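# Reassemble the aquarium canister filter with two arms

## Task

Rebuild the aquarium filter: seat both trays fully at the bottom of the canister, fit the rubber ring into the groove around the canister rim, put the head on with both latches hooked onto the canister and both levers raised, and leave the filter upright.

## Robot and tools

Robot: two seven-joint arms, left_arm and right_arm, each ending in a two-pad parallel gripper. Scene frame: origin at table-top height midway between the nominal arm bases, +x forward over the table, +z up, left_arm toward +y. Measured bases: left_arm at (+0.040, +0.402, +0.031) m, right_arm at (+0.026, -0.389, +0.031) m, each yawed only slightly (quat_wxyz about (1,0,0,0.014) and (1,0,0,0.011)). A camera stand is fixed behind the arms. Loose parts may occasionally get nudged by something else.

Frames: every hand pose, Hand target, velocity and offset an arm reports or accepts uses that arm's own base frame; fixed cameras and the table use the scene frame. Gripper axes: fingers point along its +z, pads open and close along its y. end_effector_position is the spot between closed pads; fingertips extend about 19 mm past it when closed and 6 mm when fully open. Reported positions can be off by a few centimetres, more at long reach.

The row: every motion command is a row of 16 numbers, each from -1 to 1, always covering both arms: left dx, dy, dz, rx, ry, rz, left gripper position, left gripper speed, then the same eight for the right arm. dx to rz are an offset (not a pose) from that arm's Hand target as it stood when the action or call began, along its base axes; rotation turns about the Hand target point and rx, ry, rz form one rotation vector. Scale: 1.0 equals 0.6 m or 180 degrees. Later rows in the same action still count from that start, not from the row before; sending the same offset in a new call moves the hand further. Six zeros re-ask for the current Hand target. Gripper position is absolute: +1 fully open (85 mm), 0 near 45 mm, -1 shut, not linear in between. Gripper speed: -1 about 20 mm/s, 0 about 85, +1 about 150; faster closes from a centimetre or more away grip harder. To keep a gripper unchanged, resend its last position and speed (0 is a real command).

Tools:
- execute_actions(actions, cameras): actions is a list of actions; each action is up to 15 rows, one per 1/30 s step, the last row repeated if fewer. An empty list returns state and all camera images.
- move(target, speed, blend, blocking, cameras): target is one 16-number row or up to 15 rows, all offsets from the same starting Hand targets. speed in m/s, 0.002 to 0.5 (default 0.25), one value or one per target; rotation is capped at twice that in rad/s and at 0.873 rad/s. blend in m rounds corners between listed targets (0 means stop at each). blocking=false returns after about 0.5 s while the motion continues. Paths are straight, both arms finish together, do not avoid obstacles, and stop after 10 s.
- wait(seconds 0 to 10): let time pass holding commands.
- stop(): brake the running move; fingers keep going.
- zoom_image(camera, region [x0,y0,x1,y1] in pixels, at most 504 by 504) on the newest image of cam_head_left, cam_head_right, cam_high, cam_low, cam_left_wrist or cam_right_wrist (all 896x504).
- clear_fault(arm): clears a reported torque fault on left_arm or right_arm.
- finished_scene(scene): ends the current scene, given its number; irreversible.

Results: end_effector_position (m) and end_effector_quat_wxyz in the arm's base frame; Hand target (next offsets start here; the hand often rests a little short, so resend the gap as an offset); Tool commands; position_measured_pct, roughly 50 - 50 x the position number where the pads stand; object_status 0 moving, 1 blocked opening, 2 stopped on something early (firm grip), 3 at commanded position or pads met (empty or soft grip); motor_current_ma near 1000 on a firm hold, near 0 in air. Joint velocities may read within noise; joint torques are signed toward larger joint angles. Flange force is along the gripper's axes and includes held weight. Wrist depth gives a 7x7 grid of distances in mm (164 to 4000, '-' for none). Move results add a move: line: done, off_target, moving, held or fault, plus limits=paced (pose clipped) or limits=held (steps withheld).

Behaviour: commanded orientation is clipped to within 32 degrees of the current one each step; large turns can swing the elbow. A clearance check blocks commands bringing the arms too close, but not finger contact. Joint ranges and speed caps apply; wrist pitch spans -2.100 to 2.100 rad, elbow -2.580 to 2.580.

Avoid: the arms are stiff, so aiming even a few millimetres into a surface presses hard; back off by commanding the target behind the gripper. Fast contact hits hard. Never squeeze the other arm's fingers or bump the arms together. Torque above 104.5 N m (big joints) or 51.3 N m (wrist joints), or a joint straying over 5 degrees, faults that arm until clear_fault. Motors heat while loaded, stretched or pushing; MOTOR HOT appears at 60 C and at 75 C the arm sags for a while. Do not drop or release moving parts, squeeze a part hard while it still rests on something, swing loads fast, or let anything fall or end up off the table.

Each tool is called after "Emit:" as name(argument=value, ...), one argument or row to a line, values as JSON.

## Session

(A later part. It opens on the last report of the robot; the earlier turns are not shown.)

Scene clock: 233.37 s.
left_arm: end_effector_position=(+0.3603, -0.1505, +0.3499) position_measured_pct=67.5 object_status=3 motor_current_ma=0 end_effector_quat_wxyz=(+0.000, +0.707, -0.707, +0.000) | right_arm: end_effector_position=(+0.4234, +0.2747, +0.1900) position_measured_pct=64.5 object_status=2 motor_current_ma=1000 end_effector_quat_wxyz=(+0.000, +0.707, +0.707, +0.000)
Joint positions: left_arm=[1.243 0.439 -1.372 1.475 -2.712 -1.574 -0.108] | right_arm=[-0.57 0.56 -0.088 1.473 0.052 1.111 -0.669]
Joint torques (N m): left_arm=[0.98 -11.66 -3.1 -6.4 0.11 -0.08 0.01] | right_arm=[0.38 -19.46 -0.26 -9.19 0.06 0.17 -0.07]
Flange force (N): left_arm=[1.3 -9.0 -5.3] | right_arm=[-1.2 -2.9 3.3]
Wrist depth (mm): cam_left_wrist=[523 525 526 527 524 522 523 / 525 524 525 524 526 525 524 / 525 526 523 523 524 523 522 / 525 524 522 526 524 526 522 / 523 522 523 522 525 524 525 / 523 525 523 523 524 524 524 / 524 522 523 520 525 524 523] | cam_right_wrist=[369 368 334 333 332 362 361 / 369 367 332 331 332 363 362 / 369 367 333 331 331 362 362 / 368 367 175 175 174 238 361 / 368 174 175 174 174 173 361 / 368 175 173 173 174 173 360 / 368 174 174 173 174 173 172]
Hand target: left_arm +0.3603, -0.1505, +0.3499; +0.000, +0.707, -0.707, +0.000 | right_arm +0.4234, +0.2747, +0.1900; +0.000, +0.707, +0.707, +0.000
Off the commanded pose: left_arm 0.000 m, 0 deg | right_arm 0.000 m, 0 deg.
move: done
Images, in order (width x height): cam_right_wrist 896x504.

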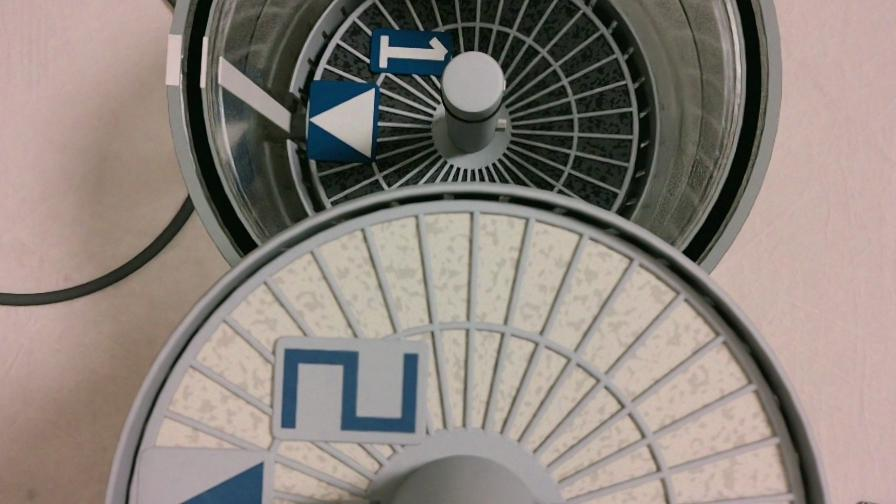

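Emit:
zoom_image(
  camera="cam_right_wrist",
  region=[490, 60, 650, 180],
)

Emit:
zoom_image(
  camera="cam_right_wrist",
  region=[400, 20, 560, 180],
)

Emit:
zoom_image(
  camera="cam_right_wrist",
  region=[290, 40, 450, 180],
)

Scaled by 3.150 from the camera's 896x504 image, which has a finer 1280x720 frame.

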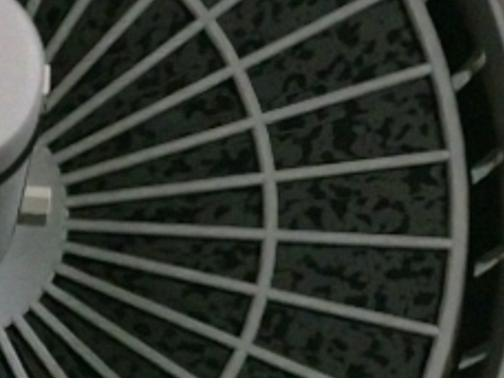

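Scaled by 3.150 from the camera's 896x504 image, which has a finer 1280x720 frame.

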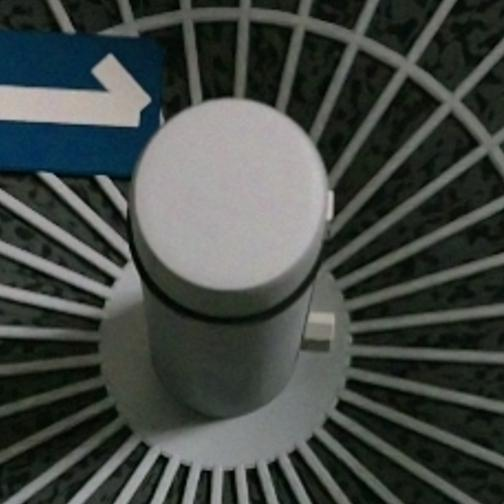

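Scaled by 3.150 from the camera's 896x504 image, which has a finer 1280x720 frame.

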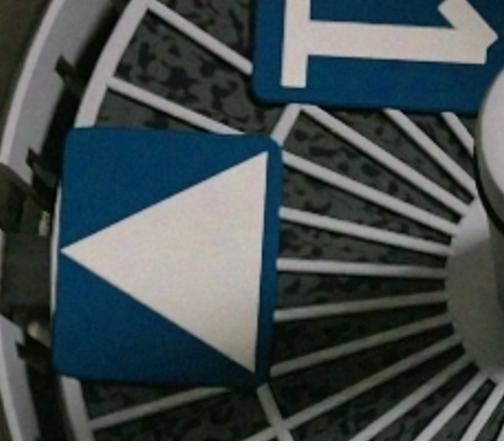

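Emit:
move(
  target=[
    [0, 0, 0, 0, 0, 0, -0.35, -0.5, 0.0005, 0.1747, 0, 0, 0, -0.0056, -0.5, -1],
    [0, 0, 0, 0, 0, 0, -0.35, -0.5, 0.0005, 0.1747, -0.06, 0, 0, -0.0056, -0.5, -1],
    [0, 0, 0, 0, 0, 0, -0.35, -0.5, 0.0005, 0.1747, -0.0643, 0, 0, -0.0056, -0.5, -1],
  ],
  speed=[0.15, 0.08, 0.02],
  blend=[0, 0.001, 0],
)

Scene clock: 263.90 s.
left_arm: end_effector_position=(+0.3603, -0.1505, +0.3499) position_measured_pct=67.5 object_status=3 motor_current_ma=0 end_effector_quat_wxyz=(+0.000, +0.707, -0.707, +0.000) | right_arm: end_effector_position=(+0.4237, +0.3795, +0.1514) position_measured_pct=64.5 object_status=2 motor_current_ma=1000 end_effector_quat_wxyz=(+0.000, +0.714, +0.700, +0.000)
Joint positions: left_arm=[1.243 0.439 -1.372 1.475 -2.712 -1.574 -0.108] | right_arm=[-0.729 0.74 -0.086 1.266 0.064 1.138 -0.838]
Joint torques (N m): left_arm=[0.94 -11.7 -3.15 -6.41 0.13 -0.07 -0.03] | right_arm=[0.36 -22.51 -0.32 -9.09 0.06 0.41 -0.07]
Flange force (N): left_arm=[1.4 -9.0 -5.3] | right_arm=[-1.9 -2.8 3.3]
Wrist depth (mm): cam_left_wrist=[523 526 525 523 526 522 525 / 525 525 522 525 523 525 522 / 523 526 525 523 523 525 527 / 526 522 526 525 523 527 525 / 522 523 524 524 525 524 523 / 522 525 522 523 523 524 524 / 521 525 523 527 523 525 525] | cam_right_wrist=[330 329 327 327 325 324 323 / 330 328 328 207 325 324 323 / 329 328 206 201 205 324 323 / 329 207 175 175 174 200 323 / 329 175 175 174 174 173 322 / 329 175 173 173 174 174 322 / 329 174 174 173 174 173 172]
Hand target: left_arm +0.3603, -0.1505, +0.3499; +0.000, +0.707, -0.707, +0.000 | right_arm +0.4237, +0.3795, +0.1514; +0.000, +0.714, +0.700, +0.000
Off the commanded pose: left_arm 0.000 m, 0 deg | right_arm 0.000 m, 0 deg.
move: done

Emit:
move(
  target=[
    [0, 0, 0, 0, 0, 0, -0.35, -0.5, 0, 0, -0.0057, 0, 0, 0, -0.5, -1],
  ],
  speed=0.02,
)

Emit:
move(
  target=[
    [0, 0, 0, 0, 0, 0, -0.35, -0.5, 0, 0, -0.0067, 0, 0, 0, -0.5, -1],
  ],
  speed=0.02,
)

Scene clock: 270.90 s.
left_arm: end_effector_position=(+0.3603, -0.1505, +0.3499) position_measured_pct=67.5 object_status=3 motor_current_ma=0 end_effector_quat_wxyz=(+0.000, +0.707, -0.707, +0.000) | right_arm: end_effector_position=(+0.4237, +0.3795, +0.1480) position_measured_pct=64.5 object_status=2 motor_current_ma=1000 end_effector_quat_wxyz=(+0.000, +0.714, +0.700, +0.000)
Joint positions: left_arm=[1.243 0.439 -1.372 1.475 -2.712 -1.574 -0.108] | right_arm=[-0.729 0.744 -0.086 1.271 0.064 1.129 -0.838]
Joint torques (N m): left_arm=[0.93 -11.68 -3.14 -6.4 0.13 -0.07 -0.02] | right_arm=[0.37 -22.54 -0.32 -9.06 0.06 0.17 -0.06]
Flange force (N): left_arm=[1.4 -8.9 -5.3] | right_arm=[-1.5 -2.4 2.7]
Wrist depth (mm): cam_left_wrist=[524 524 524 526 526 523 523 / 525 525 525 523 525 523 524 / 525 525 523 526 522 525 524 / 525 522 523 522 523 523 525 / 525 526 525 525 526 526 521 / 525 525 523 524 525 522 523 / 526 525 523 524 525 523 523] | cam_right_wrist=[327 325 324 323 322 321 320 / 326 325 324 204 321 320 320 / 326 325 203 198 201 321 319 / 325 203 175 175 174 196 319 / 326 175 175 175 174 174 319 / 326 175 173 173 174 174 196 / 326 174 174 173 174 173 172]
Hand target: left_arm +0.3603, -0.1505, +0.3499; +0.000, +0.707, -0.707, +0.000 | right_arm +0.4237, +0.3795, +0.1480; +0.000, +0.714, +0.700, +0.000
Off the commanded pose: left_arm 0.000 m, 0 deg | right_arm 0.000 m, 0 deg.
move: done

Scene clock: 271.60 s.
left_arm: end_effector_position=(+0.3603, -0.1505, +0.3499) position_measured_pct=67.5 object_status=3 motor_current_ma=0 end_effector_quat_wxyz=(+0.000, +0.707, -0.707, +0.000) | right_arm: end_effector_position=(+0.4237, +0.3795, +0.1440) position_measured_pct=64.5 object_status=2 motor_current_ma=1000 end_effector_quat_wxyz=(+0.000, +0.714, +0.700, +0.000)
Joint positions: left_arm=[1.243 0.439 -1.372 1.475 -2.712 -1.574 -0.108] | right_arm=[-0.729 0.748 -0.086 1.276 0.065 1.12 -0.839]
Joint torques (N m): left_arm=[0.94 -11.69 -3.1 -6.41 0.14 -0.08 -0.04] | right_arm=[0.38 -22.48 -0.31 -9.03 0.04 0.27 -0.07]
Flange force (N): left_arm=[1.4 -8.8 -5.3] | right_arm=[-1.9 -2.8 2.9]
Wrist depth (mm): cam_left_wrist=[523 525 525 525 525 525 523 / 524 522 524 526 524 525 525 / 524 524 525 525 525 524 524 / 525 524 525 523 523 524 523 / 525 523 523 524 524 524 527 / 525 525 526 522 525 525 525 / 523 523 525 524 523 526 522] | cam_right_wrist=[322 321 320 319 318 317 316 / 322 321 320 200 318 317 316 / 322 321 199 194 197 316 315 / 322 199 175 175 174 192 316 / 322 174 175 174 174 174 315 / 321 175 173 173 174 174 191 / 322 174 174 173 174 173 172]
Hand target: left_arm +0.3603, -0.1505, +0.3499; +0.000, +0.707, -0.707, +0.000 | right_arm +0.4237, +0.3795, +0.1440; +0.000, +0.714, +0.700, +0.000
Off the commanded pose: left_arm 0.000 m, 0 deg | right_arm 0.000 m, 0 deg.
move: done

Emit:
move(
  target=[
    [0, 0, 0, 0, 0, 0, -0.35, -0.5, 0, 0, -0.06, 0, 0, 0, -0.5, -1],
    [0, 0, 0, 0, 0, 0, -0.35, -0.5, 0, 0, -0.108, 0, 0, 0, -0.5, -1],
  ],
  speed=0.05,
  blend=[0.002, 0],
)

Emit:
move(
  target=[
    [0, 0, 0, 0, 0, 0, -0.35, -0.5, 0, 0, -0.009, 0, 0, 0, -0.5, -1],
  ],
  speed=0.02,
)

Emit:
move(
  target=[
    [0, 0, 0, 0, 0, 0, -0.35, -0.5, 0, 0, -0.0043, 0, 0, 0, -0.5, -1],
  ],
  speed=0.02,
)

Scene clock: 284.10 s.
left_arm: end_effector_position=(+0.3603, -0.1505, +0.3499) position_measured_pct=67.5 object_status=3 motor_current_ma=0 end_effector_quat_wxyz=(+0.000, +0.707, -0.707, +0.000) | right_arm: end_effector_position=(+0.4237, +0.3795, +0.0792) position_measured_pct=64.5 object_status=2 motor_current_ma=1000 end_effector_quat_wxyz=(+0.000, +0.714, +0.700, +0.000)
Joint positions: left_arm=[1.243 0.439 -1.372 1.475 -2.712 -1.574 -0.108] | right_arm=[-0.729 0.829 -0.084 1.346 0.075 0.97 -0.847]
Joint torques (N m): left_arm=[0.94 -11.68 -3.1 -6.41 0.13 -0.07 -0.02] | right_arm=[0.38 -22.89 -0.29 -8.11 0.06 0.02 -0.06]
Flange force (N): left_arm=[1.4 -8.8 -5.3] | right_arm=[-0.9 -1.8 1.7]
Wrist depth (mm): cam_left_wrist=[522 523 526 524 526 524 525 / 525 524 526 522 523 524 524 / 523 524 524 524 525 526 523 / 524 525 526 525 523 524 523 / 525 522 527 522 522 526 523 / 523 523 524 525 524 523 524 / 522 525 524 522 522 524 525] | cam_right_wrist=[257 256 255 - - 253 252 / 256 256 255 - - 252 251 / 257 - - 173 - - 251 / 256 256 175 175 174 252 252 / 257 174 175 174 174 174 251 / 256 175 173 173 174 173 251 / 257 174 174 173 174 173 172]
Hand target: left_arm +0.3603, -0.1505, +0.3499; +0.000, +0.707, -0.707, +0.000 | right_arm +0.4237, +0.3795, +0.0792; +0.000, +0.714, +0.700, +0.000
Off the commanded pose: left_arm 0.000 m, 0 deg | right_arm 0.000 m, 0 deg.
move: done

Scene clock: 284.80 s.
left_arm: end_effector_position=(+0.3603, -0.1505, +0.3499) position_measured_pct=67.5 object_status=3 motor_current_ma=0 end_effector_quat_wxyz=(+0.000, +0.707, -0.707, +0.000) | right_arm: end_effector_position=(+0.4237, +0.3795, +0.0738) position_measured_pct=64.5 object_status=2 motor_current_ma=1000 end_effector_quat_wxyz=(+0.000, +0.714, +0.700, +0.000)
Joint positions: left_arm=[1.243 0.439 -1.372 1.475 -2.712 -1.574 -0.108] | right_arm=[-0.729 0.836 -0.083 1.351 0.075 0.958 -0.847]
Joint torques (N m): left_arm=[0.96 -11.69 -3.14 -6.38 0.1 -0.07 -0.04] | right_arm=[0.47 -22.95 -0.19 -8.01 0.08 0.41 -0.08]
Flange force (N): left_arm=[1.5 -9.1 -5.3] | right_arm=[-1.3 -2.4 2.5]
Wrist depth (mm): cam_left_wrist=[524 524 524 522 525 526 526 / 525 526 524 522 526 526 523 / 523 525 522 526 522 525 524 / 523 525 524 524 525 526 525 / 524 525 525 524 524 524 523 / 525 522 522 525 523 524 525 / 525 523 525 521 524 523 525] | cam_right_wrist=[252 251 250 - - 247 246 / 252 250 - - - 247 246 / 252 - - 174 - - 246 / - - 175 175 174 173 246 / 251 174 175 174 174 174 246 / 251 175 173 173 174 173 175 / 251 174 174 173 174 173 172]
Hand target: left_arm +0.3603, -0.1505, +0.3499; +0.000, +0.707, -0.707, +0.000 | right_arm +0.4237, +0.3795, +0.0738; +0.000, +0.714, +0.700, +0.000
Off the commanded pose: left_arm 0.000 m, 0 deg | right_arm 0.000 m, 0 deg.
move: done

Scene clock: 285.50 s.
left_arm: end_effector_position=(+0.3603, -0.1505, +0.3499) position_measured_pct=67.5 object_status=3 motor_current_ma=0 end_effector_quat_wxyz=(+0.000, +0.707, -0.707, +0.000) | right_arm: end_effector_position=(+0.4237, +0.3795, +0.0713) position_measured_pct=64.5 object_status=2 motor_current_ma=1000 end_effector_quat_wxyz=(+0.000, +0.714, +0.700, +0.000)
Joint positions: left_arm=[1.243 0.439 -1.372 1.475 -2.712 -1.574 -0.108] | right_arm=[-0.729 0.84 -0.083 1.353 0.076 0.952 -0.848]
Joint torques (N m): left_arm=[0.95 -11.72 -3.12 -6.41 0.13 -0.08 -0.05] | right_arm=[0.38 -18.85 -0.25 -7.41 0.02 -0.42 -0.07]
Flange force (N): left_arm=[1.4 -8.9 -5.2] | right_arm=[-3.8 -5.0 -5.5]
Wrist depth (mm): cam_left_wrist=[527 525 523 527 524 523 525 / 524 523 523 524 525 525 525 / 525 523 524 524 524 525 525 / 527 524 524 523 527 524 524 / 525 524 524 524 525 523 524 / 522 522 524 523 522 525 524 / 524 524 523 522 522 525 522] | cam_right_wrist=[249 248 248 - - 245 244 / 249 248 - - - 245 244 / 249 - - 173 - - 244 / 249 - 175 175 174 173 244 / 249 174 175 174 174 173 244 / 249 175 173 173 174 173 172 / - 174 174 173 174 173 172]
Hand target: left_arm +0.3603, -0.1505, +0.3499; +0.000, +0.707, -0.707, +0.000 | right_arm +0.4237, +0.3795, +0.0712; +0.000, +0.714, +0.700, +0.000
Off the commanded pose: left_arm 0.000 m, 0 deg | right_arm 0.000 m, 0 deg.
move: done

Emit:
move(
  target=[
    [0, 0, 0, 0, 0, 0, -0.35, -0.5, 0, 0, -0.0015, 0, 0, 0, -0.5, -1],
    [0, 0, 0, 0, 0, 0, -0.35, -0.5, 0, 0, 0, 0, 0, 0, 0.1, -0.5],
    [0, 0, 0, 0, 0, 0, -0.35, -0.5, 0, 0, 0.22, 0, 0, 0, 0.1, -0.5],
    [0, 0, 0, 0, 0, 0, -0.35, -0.5, 0, -0.103, 0.4647, 0, 0, 0.0056, 0.1, -0.5],
  ],
  speed=[0.02, 0.02, 0.15, 0.25],
  blend=[0, 0, 0.02, 0],
  cameras=["cam_right_wrist"],
)

Emit:
zoom_image(
  camera="cam_right_wrist",
  region=[250, 30, 690, 470],
)

Scene clock: 297.73 s.
left_arm: end_effector_position=(+0.3603, -0.1505, +0.3499) position_measured_pct=67.5 object_status=3 motor_current_ma=0 end_effector_quat_wxyz=(+0.000, +0.707, -0.707, +0.000) | right_arm: end_effector_position=(+0.4237, +0.3177, +0.3500) position_measured_pct=45.0 object_status=3 motor_current_ma=0 end_effector_quat_wxyz=(+0.000, +0.708, +0.707, +0.000)
Joint positions: left_arm=[1.243 0.439 -1.372 1.475 -2.712 -1.574 -0.108] | right_arm=[-0.652 0.537 -0.078 0.985 0.04 1.62 -0.718]
Joint torques (N m): left_arm=[0.99 -11.68 -3.14 -6.39 0.1 -0.07 -0.03] | right_arm=[0.34 -19.65 -0.14 -9.51 0.06 0.27 -0.08]
Flange force (N): left_arm=[1.4 -9.2 -5.3] | right_arm=[-0.9 -1.9 2.8]
Wrist depth (mm): cam_left_wrist=[525 524 525 524 525 524 523 / 525 522 526 525 526 525 524 / 523 523 524 525 525 525 523 / 524 524 526 522 526 526 524 / 522 524 525 524 523 522 525 / 521 524 523 522 525 524 521 / 524 526 524 525 525 522 525] | cam_right_wrist=[531 528 526 525 524 523 519 / 530 529 527 453 522 521 519 / 529 528 453 453 451 522 519 / 529 527 452 451 451 520 518 / 529 526 527 452 451 522 519 / 530 527 526 451 522 520 518 / 529 527 525 523 522 520 518]
Hand target: left_arm +0.3603, -0.1505, +0.3499; +0.000, +0.707, -0.707, +0.000 | right_arm +0.4237, +0.3177, +0.3500; +0.000, +0.708, +0.707, +0.000
Off the commanded pose: left_arm 0.000 m, 0 deg | right_arm 0.000 m, 0 deg.
move: done
Images, in order (width x height): cam_right_wrist 896x504.

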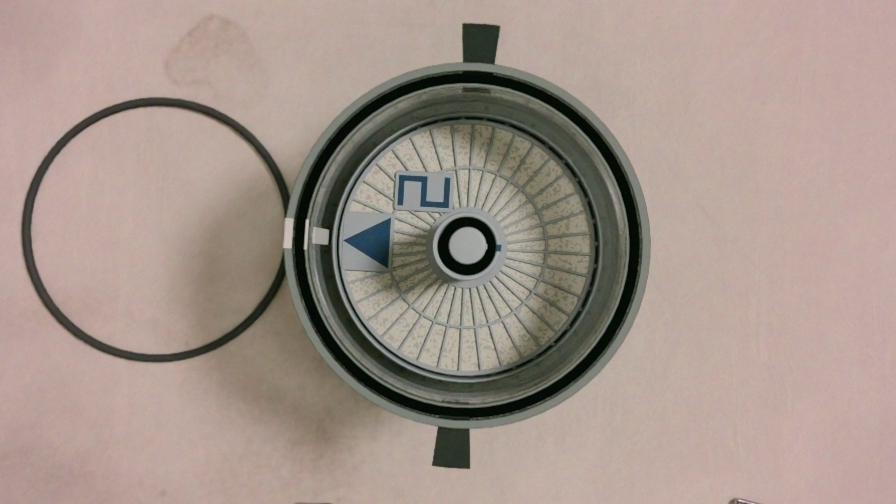

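Scaled by 1.145 from the camera's 896x504 image, which has a finer 1280x720 frame.

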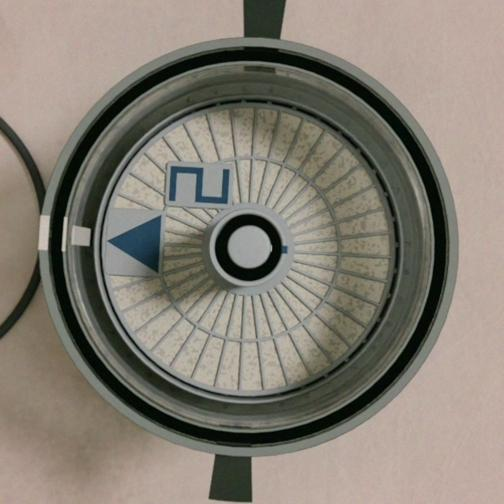

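Emit:
move(
  target=[
    [0.0495, -0.1055, -0.3643, -0.25, 0, 0, -0.35, -0.5, -0.3092, -0.011, -0.46, 0, 0, -0.5, -0.5, 0],
    [0.0495, -0.1055, -0.3643, -0.25, 0, 0, -0.35, -0.5, -0.3092, -0.011, -0.5967, 0, 0, -0.5, -0.5, 0],
    [0.0495, -0.1055, -0.3643, -0.25, 0, 0, -0.35, -0.5, -0.3092, -0.011, -0.599, 0, 0, -0.5, -1, -1],
  ],
  speed=[0.25, 0.1, 0.02],
  blend=[0.003, 0, 0],
  cameras=["cam_right_wrist", "cam_left_wrist"],
)

Scene clock: 333.57 s.
left_arm: end_effector_position=(+0.3900, -0.2138, +0.1313) position_measured_pct=67.5 object_status=3 motor_current_ma=0 end_effector_quat_wxyz=(+0.270, +0.653, -0.653, +0.270) | right_arm: end_effector_position=(+0.2382, +0.3111, -0.0094) position_measured_pct=97.4 object_status=0 motor_current_ma=1000 end_effector_quat_wxyz=(+0.000, +1.000, -0.001, +0.000)
Joint positions: left_arm=[0.499 0.771 -0.847 2.018 -1.811 -1.433 -1.117] | right_arm=[-1.063 0.74 0.116 2.056 -0.226 0.357 -2.337]
Joint torques (N m): left_arm=[0.94 -17.32 -2.14 -1.85 1.03 -2.03 -0.02] | right_arm=[0.42 -15.53 0.89 -3.75 0.12 0.04 -0.06]
Flange force (N): left_arm=[-2.1 -7.2 -1.8] | right_arm=[-2.9 2.0 -2.4]
Wrist depth (mm): cam_left_wrist=[579 540 553 567 574 593 337 / 521 503 525 319 517 520 369 / 471 466 357 328 355 464 389 / 426 427 324 330 320 433 437 / 393 395 319 305 334 394 396 / 361 367 357 323 359 373 369 / 336 339 344 340 347 343 344] | cam_right_wrist=[168 168 167 167 167 166 166 / 168 168 167 167 167 166 166 / 168 168 167 167 167 166 166 / 168 168 167 167 166 166 166 / 168 167 167 167 166 166 166 / 168 167 167 167 166 166 166 / 168 167 167 167 166 166 166]
Hand target: left_arm +0.3900, -0.2138, +0.1313; +0.270, +0.653, -0.653, +0.270 | right_arm +0.2382, +0.3111, -0.0094; +0.000, +1.000, -0.001, +0.000
Off the commanded pose: left_arm 0.000 m, 0 deg | right_arm 0.000 m, 0 deg.
move: done
Images, in order (width x height): cam_left_wrist 896x504, cam_right_wrist 896x504.

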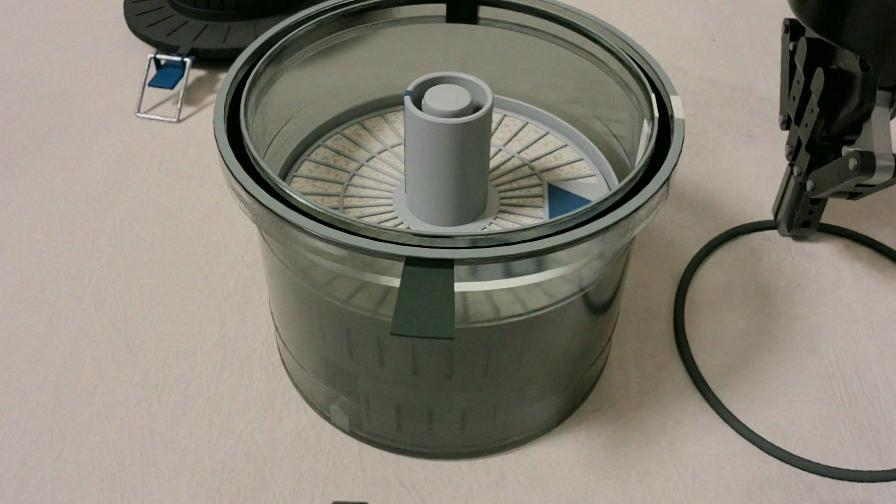

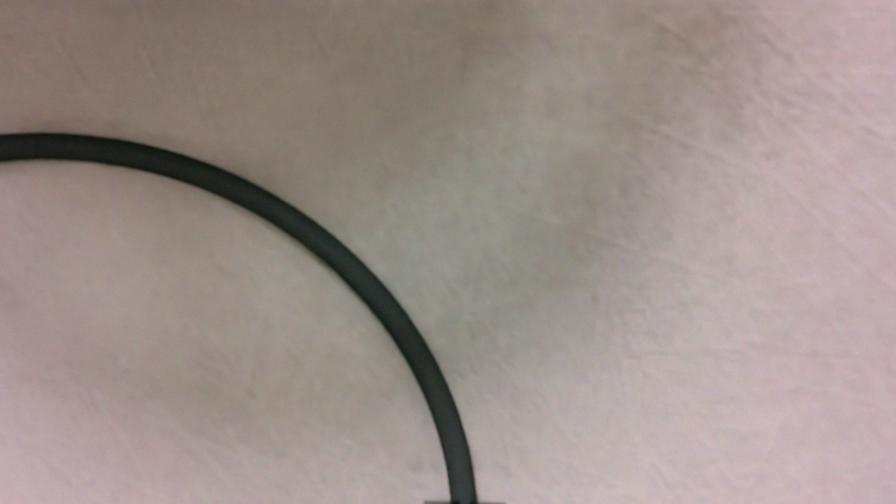

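Emit:
move(
  target=[
    [0, 0, 0, 0, 0, 0, -0.35, -0.5, 0, 0.1333, 0.2167, 0, 0, 0, -1, -1],
    [0, 0, 0, 0, 0, 0, -0.35, -0.5, 0, 0.1518, 0.5537, 0, 0, 0, -1, -1],
    [0, 0, 0, 0, 0, 0, -0.35, -0.5, 0.3087, 0.1518, 0.5537, 0, 0, 0, -1, -1],
    [0, 0, 0, 0, 0, 0, -0.35, -0.5, 0.3087, 0.1518, 0.5057, 0, 0, 0, -1, -1],
  ],
  speed=[0.12, 0.18, 0.12, 0.08],
  blend=[0.03, 0.04, 0.01, 0],
)

Emit:
wait(
  seconds=1.5,
  cameras=["cam_left_wrist", "cam_right_wrist"],
)

Scene clock: 349.67 s.
left_arm: end_effector_position=(+0.3900, -0.2138, +0.1313) position_measured_pct=67.5 object_status=3 motor_current_ma=0 end_effector_quat_wxyz=(+0.270, +0.653, -0.653, +0.270) | right_arm: end_effector_position=(+0.4234, +0.4022, +0.2939) position_measured_pct=97.4 object_status=2 motor_current_ma=1000 end_effector_quat_wxyz=(+0.000, +1.000, -0.001, +0.000)
Joint positions: left_arm=[0.499 0.771 -0.847 2.018 -1.811 -1.433 -1.117] | right_arm=[-0.923 0.706 0.293 0.894 -0.189 1.564 -2.268]
Joint torques (N m): left_arm=[0.95 -17.34 -2.16 -1.82 1.01 -2.02 -0.04] | right_arm=[0.35 -21.82 1.58 -9.76 0.11 0.12 -0.06]
Flange force (N): left_arm=[-2.1 -7.4 -1.7] | right_arm=[-4.4 3.5 3.6]
Wrist depth (mm): cam_left_wrist=[576 539 557 569 560 578 601 / 507 502 526 320 520 521 536 / 471 465 352 326 346 474 486 / 425 426 324 253 320 434 438 / 392 395 320 305 334 400 396 / 360 367 357 323 359 372 368 / 337 339 345 340 346 342 344] | cam_right_wrist=[472 471 468 468 468 466 465 / 473 470 469 468 467 465 465 / 472 470 469 467 466 466 466 / 472 470 469 394 395 466 465 / 471 470 469 396 395 465 464 / 471 469 350 395 395 390 464 / 471 470 469 394 394 464 464]
Hand target: left_arm +0.3900, -0.2138, +0.1313; +0.270, +0.653, -0.653, +0.270 | right_arm +0.4234, +0.4022, +0.2940; +0.000, +1.000, -0.001, +0.000
Off the commanded pose: left_arm 0.000 m, 0 deg | right_arm 0.000 m, 0 deg.
move: done

Scene clock: 351.17 s.
left_arm: end_effector_position=(+0.3900, -0.2138, +0.1313) position_measured_pct=67.5 object_status=3 motor_current_ma=0 end_effector_quat_wxyz=(+0.270, +0.653, -0.653, +0.270) | right_arm: end_effector_position=(+0.4234, +0.4022, +0.2940) position_measured_pct=97.4 object_status=2 motor_current_ma=1000 end_effector_quat_wxyz=(+0.000, +1.000, -0.001, +0.000)
Joint positions: left_arm=[0.499 0.771 -0.847 2.018 -1.811 -1.433 -1.117] | right_arm=[-0.923 0.705 0.293 0.894 -0.189 1.564 -2.268]
Joint torques (N m): left_arm=[0.92 -17.31 -2.12 -1.81 1 -2.04 -0.03] | right_arm=[0.35 -21.8 1.6 -9.53 0.14 0.15 -0.06]
Flange force (N): left_arm=[-2.0 -7.3 -1.7] | right_arm=[-3.5 2.7 3.0]
Wrist depth (mm): cam_left_wrist=[577 539 554 571 571 578 601 / 519 501 514 319 518 520 534 / 472 466 345 317 345 465 487 / 425 426 324 330 320 435 437 / 392 396 320 305 335 401 396 / 360 368 357 324 359 372 370 / 337 339 345 342 347 343 343] | cam_right_wrist=[471 471 470 468 468 466 465 / 471 470 469 468 467 466 466 / 472 471 470 469 466 466 465 / 471 469 470 395 395 466 464 / 471 470 469 397 395 465 464 / 471 470 353 395 396 391 464 / 470 468 469 395 395 466 464]
Hand target: left_arm +0.3900, -0.2138, +0.1313; +0.270, +0.653, -0.653, +0.270 | right_arm +0.4234, +0.4022, +0.2940; +0.000, +1.000, -0.001, +0.000
Tool commands: left_gripper/position=-0.35 left_gripper/speed=-0.5 right_gripper/position=-1.0 right_gripper/speed=-1.0
Off the commanded pose: left_arm 0.000 m, 0 deg | right_arm 0.000 m, 0 deg.
wait: 1.50 s; at rest by 0.17 s
Images, in order (width x height): cam_left_wrist 896x504, cam_right_wrist 896x504.

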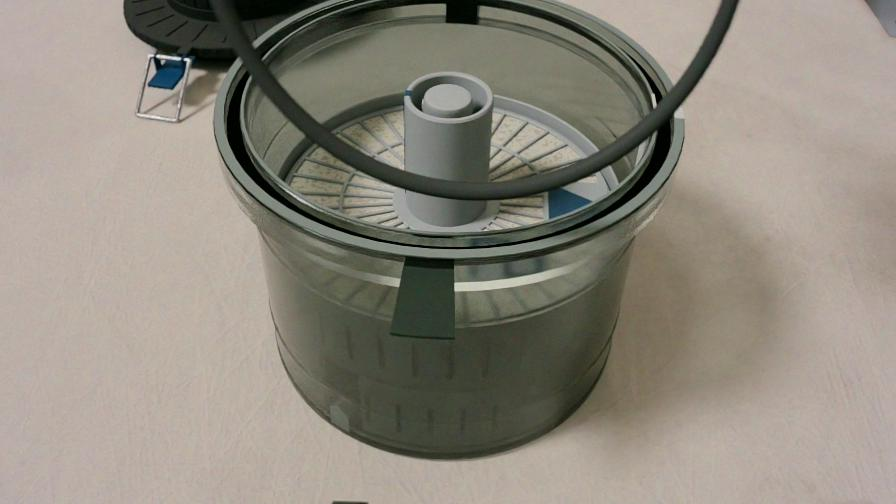

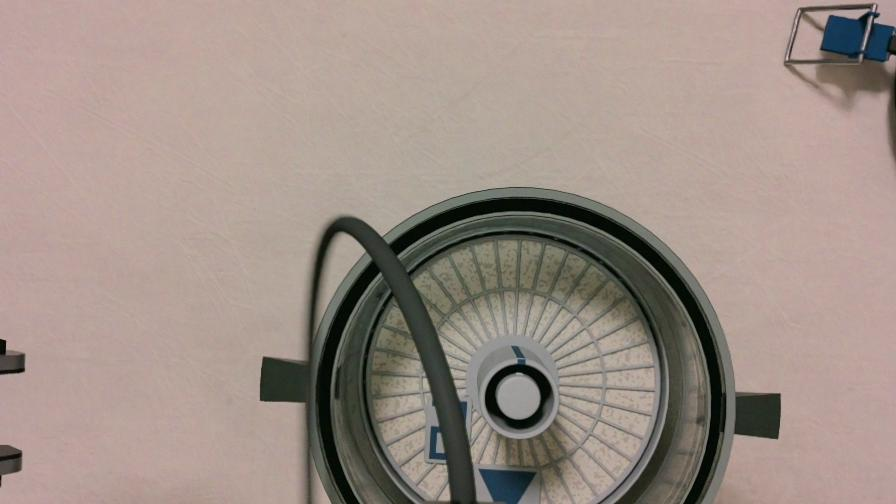

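Emit:
wait(
  seconds=2.5,
  cameras=["cam_left_wrist", "cam_right_wrist"],
)

Scene clock: 367.00 s.
left_arm: end_effector_position=(+0.3900, -0.2138, +0.1313) position_measured_pct=67.5 object_status=3 motor_current_ma=0 end_effector_quat_wxyz=(+0.270, +0.653, -0.653, +0.270) | right_arm: end_effector_position=(+0.4234, +0.4022, +0.2940) position_measured_pct=97.4 object_status=2 motor_current_ma=1000 end_effector_quat_wxyz=(+0.000, +1.000, -0.001, +0.000)
Joint positions: left_arm=[0.499 0.771 -0.847 2.018 -1.811 -1.433 -1.117] | right_arm=[-0.923 0.705 0.293 0.894 -0.189 1.564 -2.268]
Joint torques (N m): left_arm=[0.92 -17.33 -2.14 -1.83 1 -2.05 -0.02] | right_arm=[0.31 -21.85 1.61 -9.51 0.09 0.13 -0.08]
Flange force (N): left_arm=[-2.0 -7.3 -1.6] | right_arm=[-3.2 2.5 2.8]
Wrist depth (mm): cam_left_wrist=[575 539 551 569 559 579 599 / 517 502 514 319 507 523 536 / 471 464 274 317 346 464 487 / 425 427 324 330 321 434 437 / 392 395 319 305 334 402 396 / 360 367 356 324 360 373 369 / 337 338 344 341 346 343 343] | cam_right_wrist=[471 471 469 469 467 465 465 / 471 471 469 468 468 465 465 / 473 470 469 468 468 467 465 / 471 470 469 395 396 466 464 / 470 470 391 396 395 464 465 / 471 469 350 395 395 391 465 / 470 470 348 395 394 465 464]
Hand target: left_arm +0.3900, -0.2138, +0.1313; +0.270, +0.653, -0.653, +0.270 | right_arm +0.4234, +0.4022, +0.2940; +0.000, +1.000, -0.001, +0.000
Tool commands: left_gripper/position=-0.35 left_gripper/speed=-0.5 right_gripper/position=-1.0 right_gripper/speed=-1.0
Off the commanded pose: left_arm 0.000 m, 0 deg | right_arm 0.000 m, 0 deg.
wait: 2.50 s; at rest from the start
Images, in order (width x height): cam_left_wrist 896x504, cam_right_wrist 896x504.

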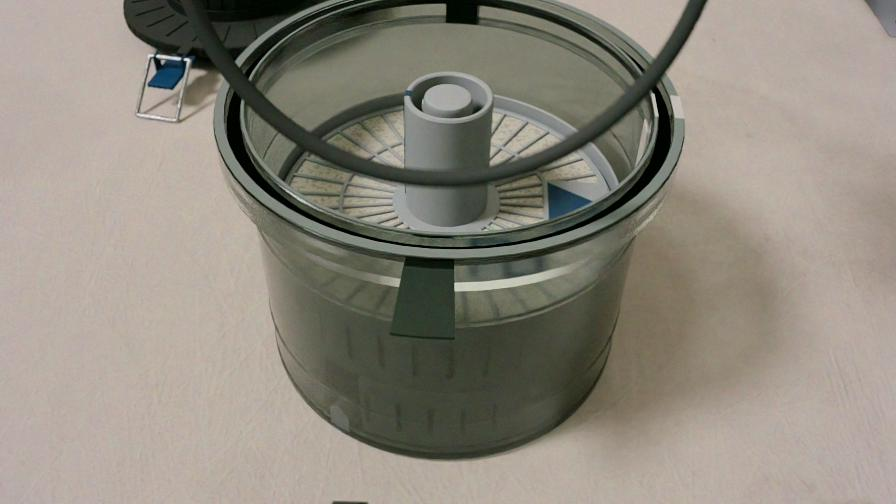

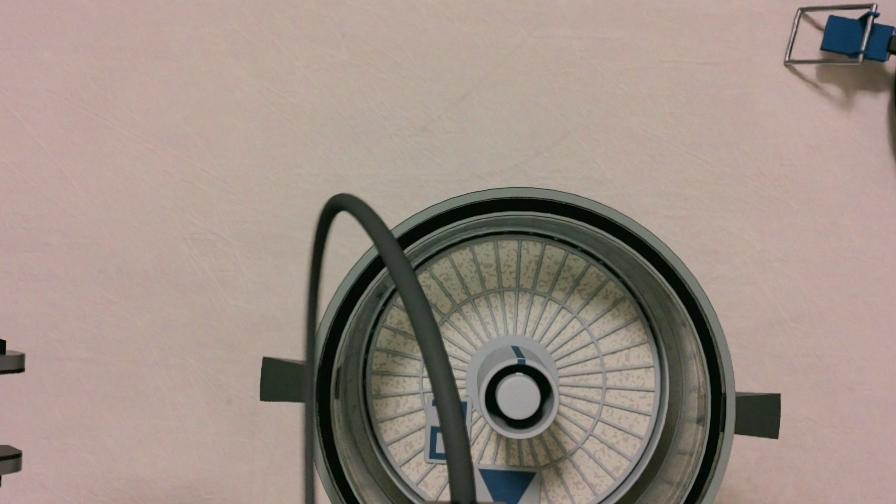

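Emit:
move(
  target=[
    [0, 0, 0, 0, 0, 0, -0.35, -0.5, 0, -0.005, -0.04, 0, 0, 0, -1, -1],
  ],
  speed=0.04,
)

Emit:
wait(
  seconds=1.5,
  cameras=["cam_left_wrist", "cam_right_wrist"],
)

Scene clock: 382.17 s.
left_arm: end_effector_position=(+0.3900, -0.2138, +0.1313) position_measured_pct=67.5 object_status=3 motor_current_ma=0 end_effector_quat_wxyz=(+0.270, +0.653, -0.653, +0.270) | right_arm: end_effector_position=(+0.4234, +0.3992, +0.2700) position_measured_pct=97.4 object_status=2 motor_current_ma=1000 end_effector_quat_wxyz=(+0.000, +1.000, -0.001, +0.000)
Joint positions: left_arm=[0.499 0.771 -0.847 2.018 -1.811 -1.433 -1.117] | right_arm=[-0.927 0.703 0.291 0.975 -0.187 1.485 -2.258]
Joint torques (N m): left_arm=[0.94 -17.31 -2.15 -1.83 1.01 -1.99 -0.04] | right_arm=[0.38 -21.74 1.62 -9.46 0.11 0.16 -0.05]
Flange force (N): left_arm=[-2.0 -7.4 -1.8] | right_arm=[-3.2 2.3 2.6]
Wrist depth (mm): cam_left_wrist=[574 537 553 569 571 577 598 / 517 501 522 320 519 519 537 / 472 463 352 329 355 464 486 / 426 427 322 265 320 434 438 / 393 395 320 304 334 400 397 / 361 367 356 324 359 373 369 / 336 339 344 342 346 344 344] | cam_right_wrist=[449 447 445 444 444 442 441 / 448 446 445 444 444 443 441 / 447 446 446 443 444 443 442 / 447 447 446 371 372 441 441 / 446 446 367 372 372 370 440 / 447 446 324 372 371 371 441 / 446 446 324 372 371 366 440]
Hand target: left_arm +0.3900, -0.2138, +0.1313; +0.270, +0.653, -0.653, +0.270 | right_arm +0.4234, +0.3992, +0.2700; +0.000, +1.000, -0.001, +0.000
Off the commanded pose: left_arm 0.000 m, 0 deg | right_arm 0.000 m, 0 deg.
move: done

Scene clock: 383.67 s.
left_arm: end_effector_position=(+0.3900, -0.2138, +0.1313) position_measured_pct=67.5 object_status=3 motor_current_ma=0 end_effector_quat_wxyz=(+0.270, +0.653, -0.653, +0.270) | right_arm: end_effector_position=(+0.4234, +0.3992, +0.2700) position_measured_pct=97.4 object_status=2 motor_current_ma=1000 end_effector_quat_wxyz=(+0.000, +1.000, -0.001, +0.000)
Joint positions: left_arm=[0.499 0.771 -0.847 2.018 -1.811 -1.433 -1.117] | right_arm=[-0.927 0.703 0.291 0.976 -0.187 1.485 -2.258]
Joint torques (N m): left_arm=[0.97 -17.33 -2.16 -1.87 1.01 -2.04 -0.01] | right_arm=[0.32 -21.74 1.65 -9.47 0.11 0.15 -0.06]
Flange force (N): left_arm=[-2.2 -7.2 -1.7] | right_arm=[-3.1 2.3 2.6]
Wrist depth (mm): cam_left_wrist=[574 538 554 569 572 577 601 / 519 501 524 320 518 517 536 / 470 465 353 329 355 465 485 / 426 426 321 262 320 434 439 / 393 394 320 305 334 400 395 / 361 367 356 323 359 373 369 / 336 338 345 341 346 342 344] | cam_right_wrist=[447 447 446 445 443 443 441 / 447 446 445 444 443 443 441 / 448 446 446 443 443 442 441 / 447 447 445 372 371 441 441 / 446 446 367 372 372 369 441 / 447 446 324 372 371 371 440 / 447 446 324 372 371 367 440]
Hand target: left_arm +0.3900, -0.2138, +0.1313; +0.270, +0.653, -0.653, +0.270 | right_arm +0.4234, +0.3992, +0.2700; +0.000, +1.000, -0.001, +0.000
Tool commands: left_gripper/position=-0.35 left_gripper/speed=-0.5 right_gripper/position=-1.0 right_gripper/speed=-1.0
Off the commanded pose: left_arm 0.000 m, 0 deg | right_arm 0.000 m, 0 deg.
wait: 1.50 s; at rest by 0.17 s
Images, in order (width x height): cam_left_wrist 896x504, cam_right_wrist 896x504.

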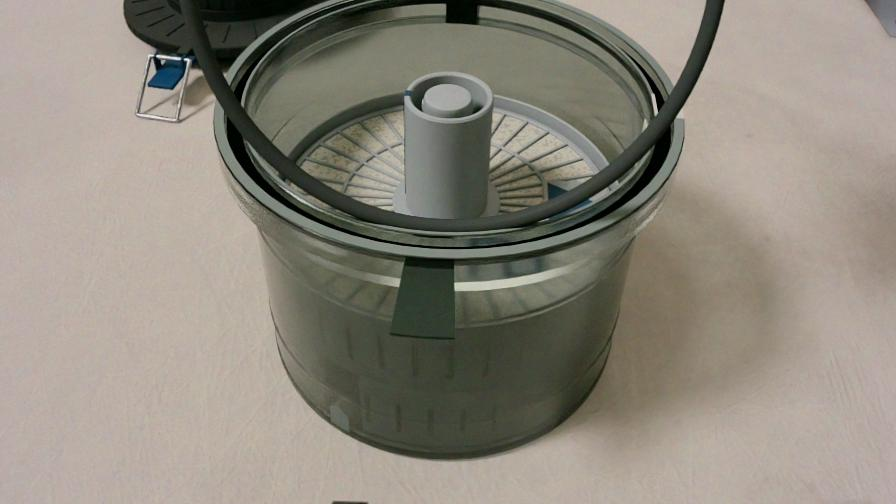

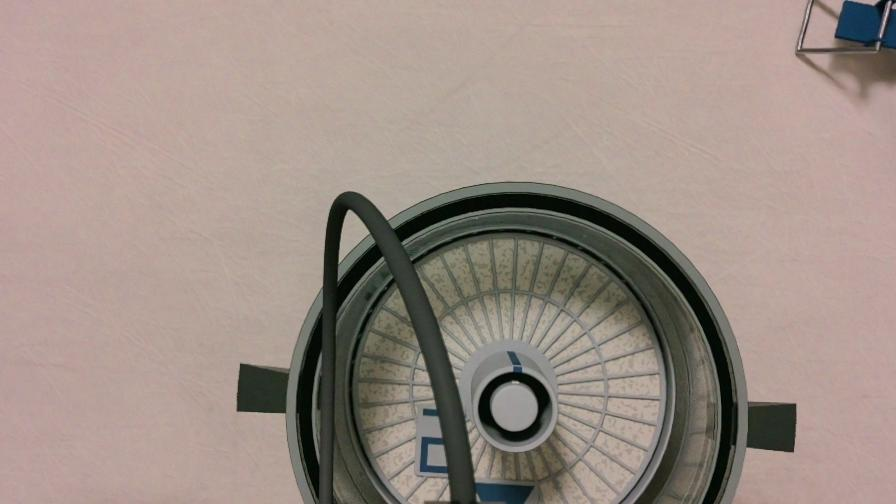

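Emit:
move(
  target=[
    [0, 0, 0, 0, 0, 0, -0.35, -0.5, 0, 0.0125, 0.003, 0, 0, 0, -1, -1],
    [0, 0, 0, 0, 0, 0, -0.35, -0.5, 0, 0.0125, -0.007, 0, 0, 0, -1, -1],
  ],
  speed=0.03,
)

Emit:
wait(
  seconds=1.0,
  cameras=["cam_left_wrist", "cam_right_wrist"],
)

Scene clock: 395.93 s.
left_arm: end_effector_position=(+0.3900, -0.2138, +0.1313) position_measured_pct=67.5 object_status=3 motor_current_ma=0 end_effector_quat_wxyz=(+0.270, +0.653, -0.653, +0.270) | right_arm: end_effector_position=(+0.4234, +0.4067, +0.2658) position_measured_pct=97.4 object_status=2 motor_current_ma=1000 end_effector_quat_wxyz=(+0.000, +1.000, -0.001, +0.000)
Joint positions: left_arm=[0.499 0.771 -0.847 2.018 -1.811 -1.433 -1.117] | right_arm=[-0.932 0.719 0.289 0.959 -0.19 1.486 -2.268]
Joint torques (N m): left_arm=[0.92 -17.34 -2.17 -1.81 1.02 -2.03 -0.01] | right_arm=[0.35 -22 1.7 -9.57 0.13 0.13 -0.11]
Flange force (N): left_arm=[-2.1 -7.4 -1.7] | right_arm=[-3.5 2.8 2.8]
Wrist depth (mm): cam_left_wrist=[576 539 555 568 573 578 600 / 508 497 527 320 519 521 525 / 472 465 353 328 355 471 486 / 425 425 322 261 320 434 436 / 392 395 320 305 334 401 396 / 361 367 356 323 359 374 369 / 337 340 344 340 347 343 343] | cam_right_wrist=[443 442 441 440 439 437 437 / 443 444 441 440 438 438 437 / 442 443 441 440 439 438 437 / 443 442 441 362 368 437 436 / 443 441 441 368 367 366 436 / 442 441 322 367 366 367 436 / 442 442 320 367 367 365 436]
Hand target: left_arm +0.3900, -0.2138, +0.1313; +0.270, +0.653, -0.653, +0.270 | right_arm +0.4234, +0.4067, +0.2658; +0.000, +1.000, -0.001, +0.000
Off the commanded pose: left_arm 0.000 m, 0 deg | right_arm 0.000 m, 0 deg.
move: done

Scene clock: 396.93 s.
left_arm: end_effector_position=(+0.3900, -0.2138, +0.1313) position_measured_pct=67.5 object_status=3 motor_current_ma=0 end_effector_quat_wxyz=(+0.270, +0.653, -0.653, +0.270) | right_arm: end_effector_position=(+0.4234, +0.4067, +0.2658) position_measured_pct=97.4 object_status=2 motor_current_ma=1000 end_effector_quat_wxyz=(+0.000, +1.000, -0.001, +0.000)
Joint positions: left_arm=[0.499 0.771 -0.847 2.018 -1.811 -1.433 -1.117] | right_arm=[-0.932 0.719 0.289 0.959 -0.19 1.486 -2.268]
Joint torques (N m): left_arm=[0.91 -17.29 -2.12 -1.86 1 -2.02 -0.05] | right_arm=[0.37 -21.97 1.65 -9.51 0.11 0.15 -0.07]
Flange force (N): left_arm=[-1.9 -7.2 -1.7] | right_arm=[-3.4 2.6 2.7]
Wrist depth (mm): cam_left_wrist=[576 538 553 570 573 577 597 / 507 499 524 320 518 518 524 / 473 464 353 328 354 472 486 / 424 426 322 262 320 434 438 / 393 395 320 304 334 401 398 / 361 367 357 323 359 374 368 / 337 339 344 341 347 343 344] | cam_right_wrist=[443 441 442 440 439 439 437 / 443 442 441 440 439 439 437 / 444 443 441 439 439 438 438 / 443 442 441 362 367 437 436 / 442 441 441 369 367 365 437 / 443 443 322 367 366 367 436 / 442 441 320 367 366 366 436]
Hand target: left_arm +0.3900, -0.2138, +0.1313; +0.270, +0.653, -0.653, +0.270 | right_arm +0.4234, +0.4067, +0.2658; +0.000, +1.000, -0.001, +0.000
Tool commands: left_gripper/position=-0.35 left_gripper/speed=-0.5 right_gripper/position=-1.0 right_gripper/speed=-1.0
Off the commanded pose: left_arm 0.000 m, 0 deg | right_arm 0.000 m, 0 deg.
wait: 1.00 s; at rest by 0.17 s
Images, in order (width x height): cam_left_wrist 896x504, cam_right_wrist 896x504.

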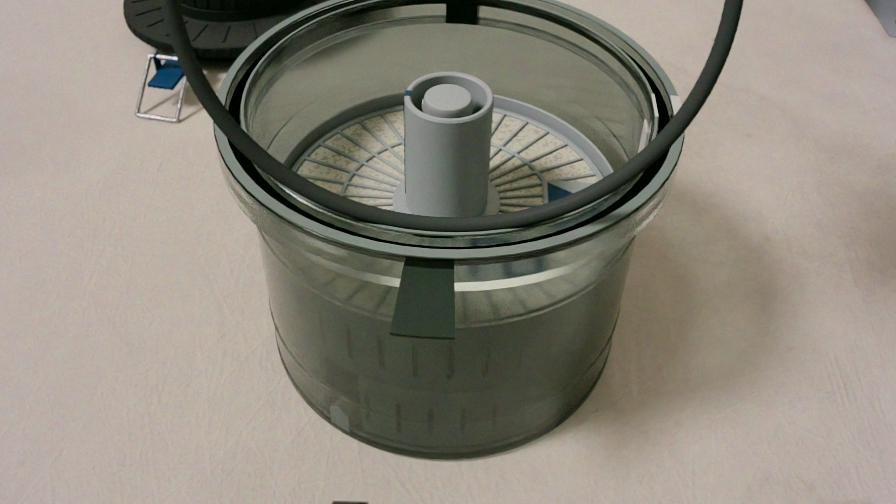

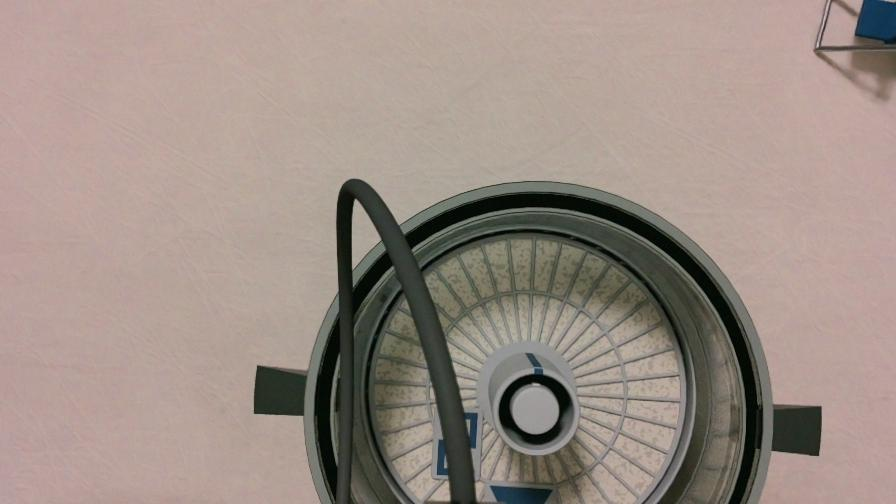

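Emit:
move(
  target=[
    [0, 0, 0, 0, 0, 0, -0.35, -0.5, 0, 0, 0.035, 0, 0, 0, -1, -1],
  ],
  speed=0.04,
)

Emit:
wait(
  seconds=1.5,
  cameras=["cam_left_wrist", "cam_right_wrist"],
)

Scene clock: 409.47 s.
left_arm: end_effector_position=(+0.3900, -0.2138, +0.1313) position_measured_pct=67.5 object_status=3 motor_current_ma=0 end_effector_quat_wxyz=(+0.270, +0.653, -0.653, +0.270) | right_arm: end_effector_position=(+0.4234, +0.4067, +0.2869) position_measured_pct=97.4 object_status=2 motor_current_ma=1000 end_effector_quat_wxyz=(+0.000, +1.000, -0.001, +0.000)
Joint positions: left_arm=[0.499 0.771 -0.847 2.018 -1.811 -1.433 -1.117] | right_arm=[-0.928 0.715 0.292 0.899 -0.19 1.549 -2.273]
Joint torques (N m): left_arm=[0.97 -17.32 -2.16 -1.85 1.02 -2.01 -0.04] | right_arm=[0.35 -22 1.58 -9.63 0.12 0.15 -0.08]
Flange force (N): left_arm=[-2.1 -7.3 -1.8] | right_arm=[-3.8 3.0 3.2]
Wrist depth (mm): cam_left_wrist=[574 540 555 569 576 579 596 / 518 498 524 320 516 519 537 / 473 467 352 329 353 473 485 / 424 427 322 253 319 434 438 / 392 395 320 305 334 401 397 / 362 367 356 324 360 372 371 / 337 339 344 341 347 343 344] | cam_right_wrist=[466 463 463 461 460 460 459 / 464 464 462 462 459 458 458 / 464 463 462 461 459 457 458 / 464 463 462 388 388 459 457 / 464 462 463 389 389 386 457 / 464 463 341 389 387 388 458 / 463 463 340 389 388 458 457]
Hand target: left_arm +0.3900, -0.2138, +0.1313; +0.270, +0.653, -0.653, +0.270 | right_arm +0.4234, +0.4067, +0.2868; +0.000, +1.000, -0.001, +0.000
Off the commanded pose: left_arm 0.000 m, 0 deg | right_arm 0.000 m, 0 deg.
move: done

Scene clock: 410.97 s.
left_arm: end_effector_position=(+0.3900, -0.2138, +0.1313) position_measured_pct=67.5 object_status=3 motor_current_ma=0 end_effector_quat_wxyz=(+0.270, +0.653, -0.653, +0.270) | right_arm: end_effector_position=(+0.4234, +0.4067, +0.2868) position_measured_pct=97.4 object_status=2 motor_current_ma=1000 end_effector_quat_wxyz=(+0.000, +1.000, -0.001, +0.000)
Joint positions: left_arm=[0.499 0.771 -0.847 2.018 -1.811 -1.433 -1.117] | right_arm=[-0.928 0.715 0.292 0.899 -0.19 1.549 -2.273]
Joint torques (N m): left_arm=[0.93 -17.32 -2.15 -1.88 1.03 -2.03 -0.03] | right_arm=[0.34 -21.98 1.61 -9.52 0.1 0.14 -0.08]
Flange force (N): left_arm=[-2.0 -7.2 -1.7] | right_arm=[-3.4 2.6 2.9]
Wrist depth (mm): cam_left_wrist=[575 537 554 571 574 577 600 / 519 498 511 320 516 520 538 / 470 463 274 318 344 463 486 / 426 427 324 329 320 434 437 / 393 395 320 304 334 400 397 / 360 367 356 323 360 372 370 / 338 339 345 340 346 343 344] | cam_right_wrist=[465 464 462 461 460 459 458 / 464 461 461 460 460 458 457 / 464 463 461 461 459 459 457 / 464 463 462 388 388 459 457 / 464 462 462 388 387 387 458 / 463 462 462 388 387 387 457 / 463 462 462 389 388 457 458]
Hand target: left_arm +0.3900, -0.2138, +0.1313; +0.270, +0.653, -0.653, +0.270 | right_arm +0.4234, +0.4067, +0.2868; +0.000, +1.000, -0.001, +0.000
Tool commands: left_gripper/position=-0.35 left_gripper/speed=-0.5 right_gripper/position=-1.0 right_gripper/speed=-1.0
Off the commanded pose: left_arm 0.000 m, 0 deg | right_arm 0.000 m, 0 deg.
wait: 1.50 s; at rest by 0.17 s
Images, in order (width x height): cam_left_wrist 896x504, cam_right_wrist 896x504.

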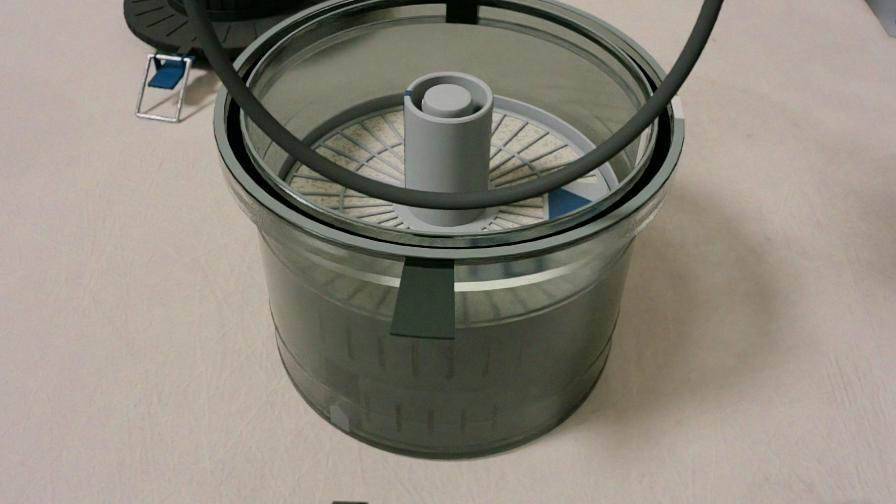

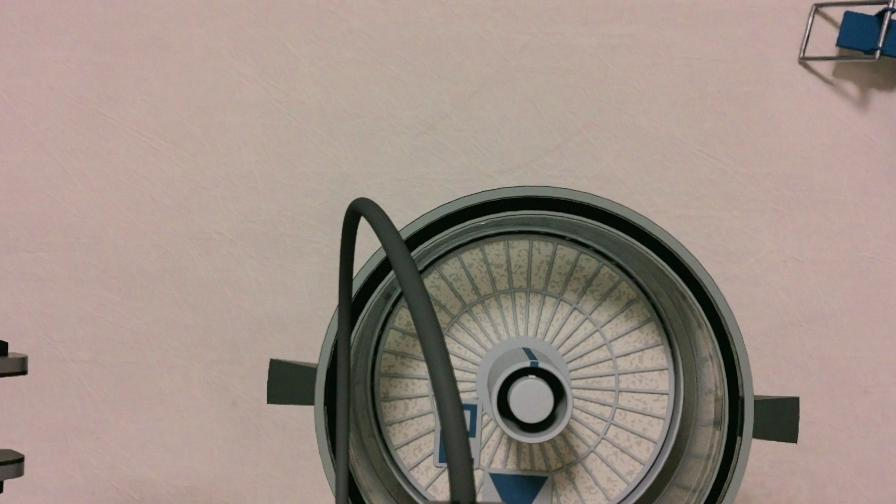

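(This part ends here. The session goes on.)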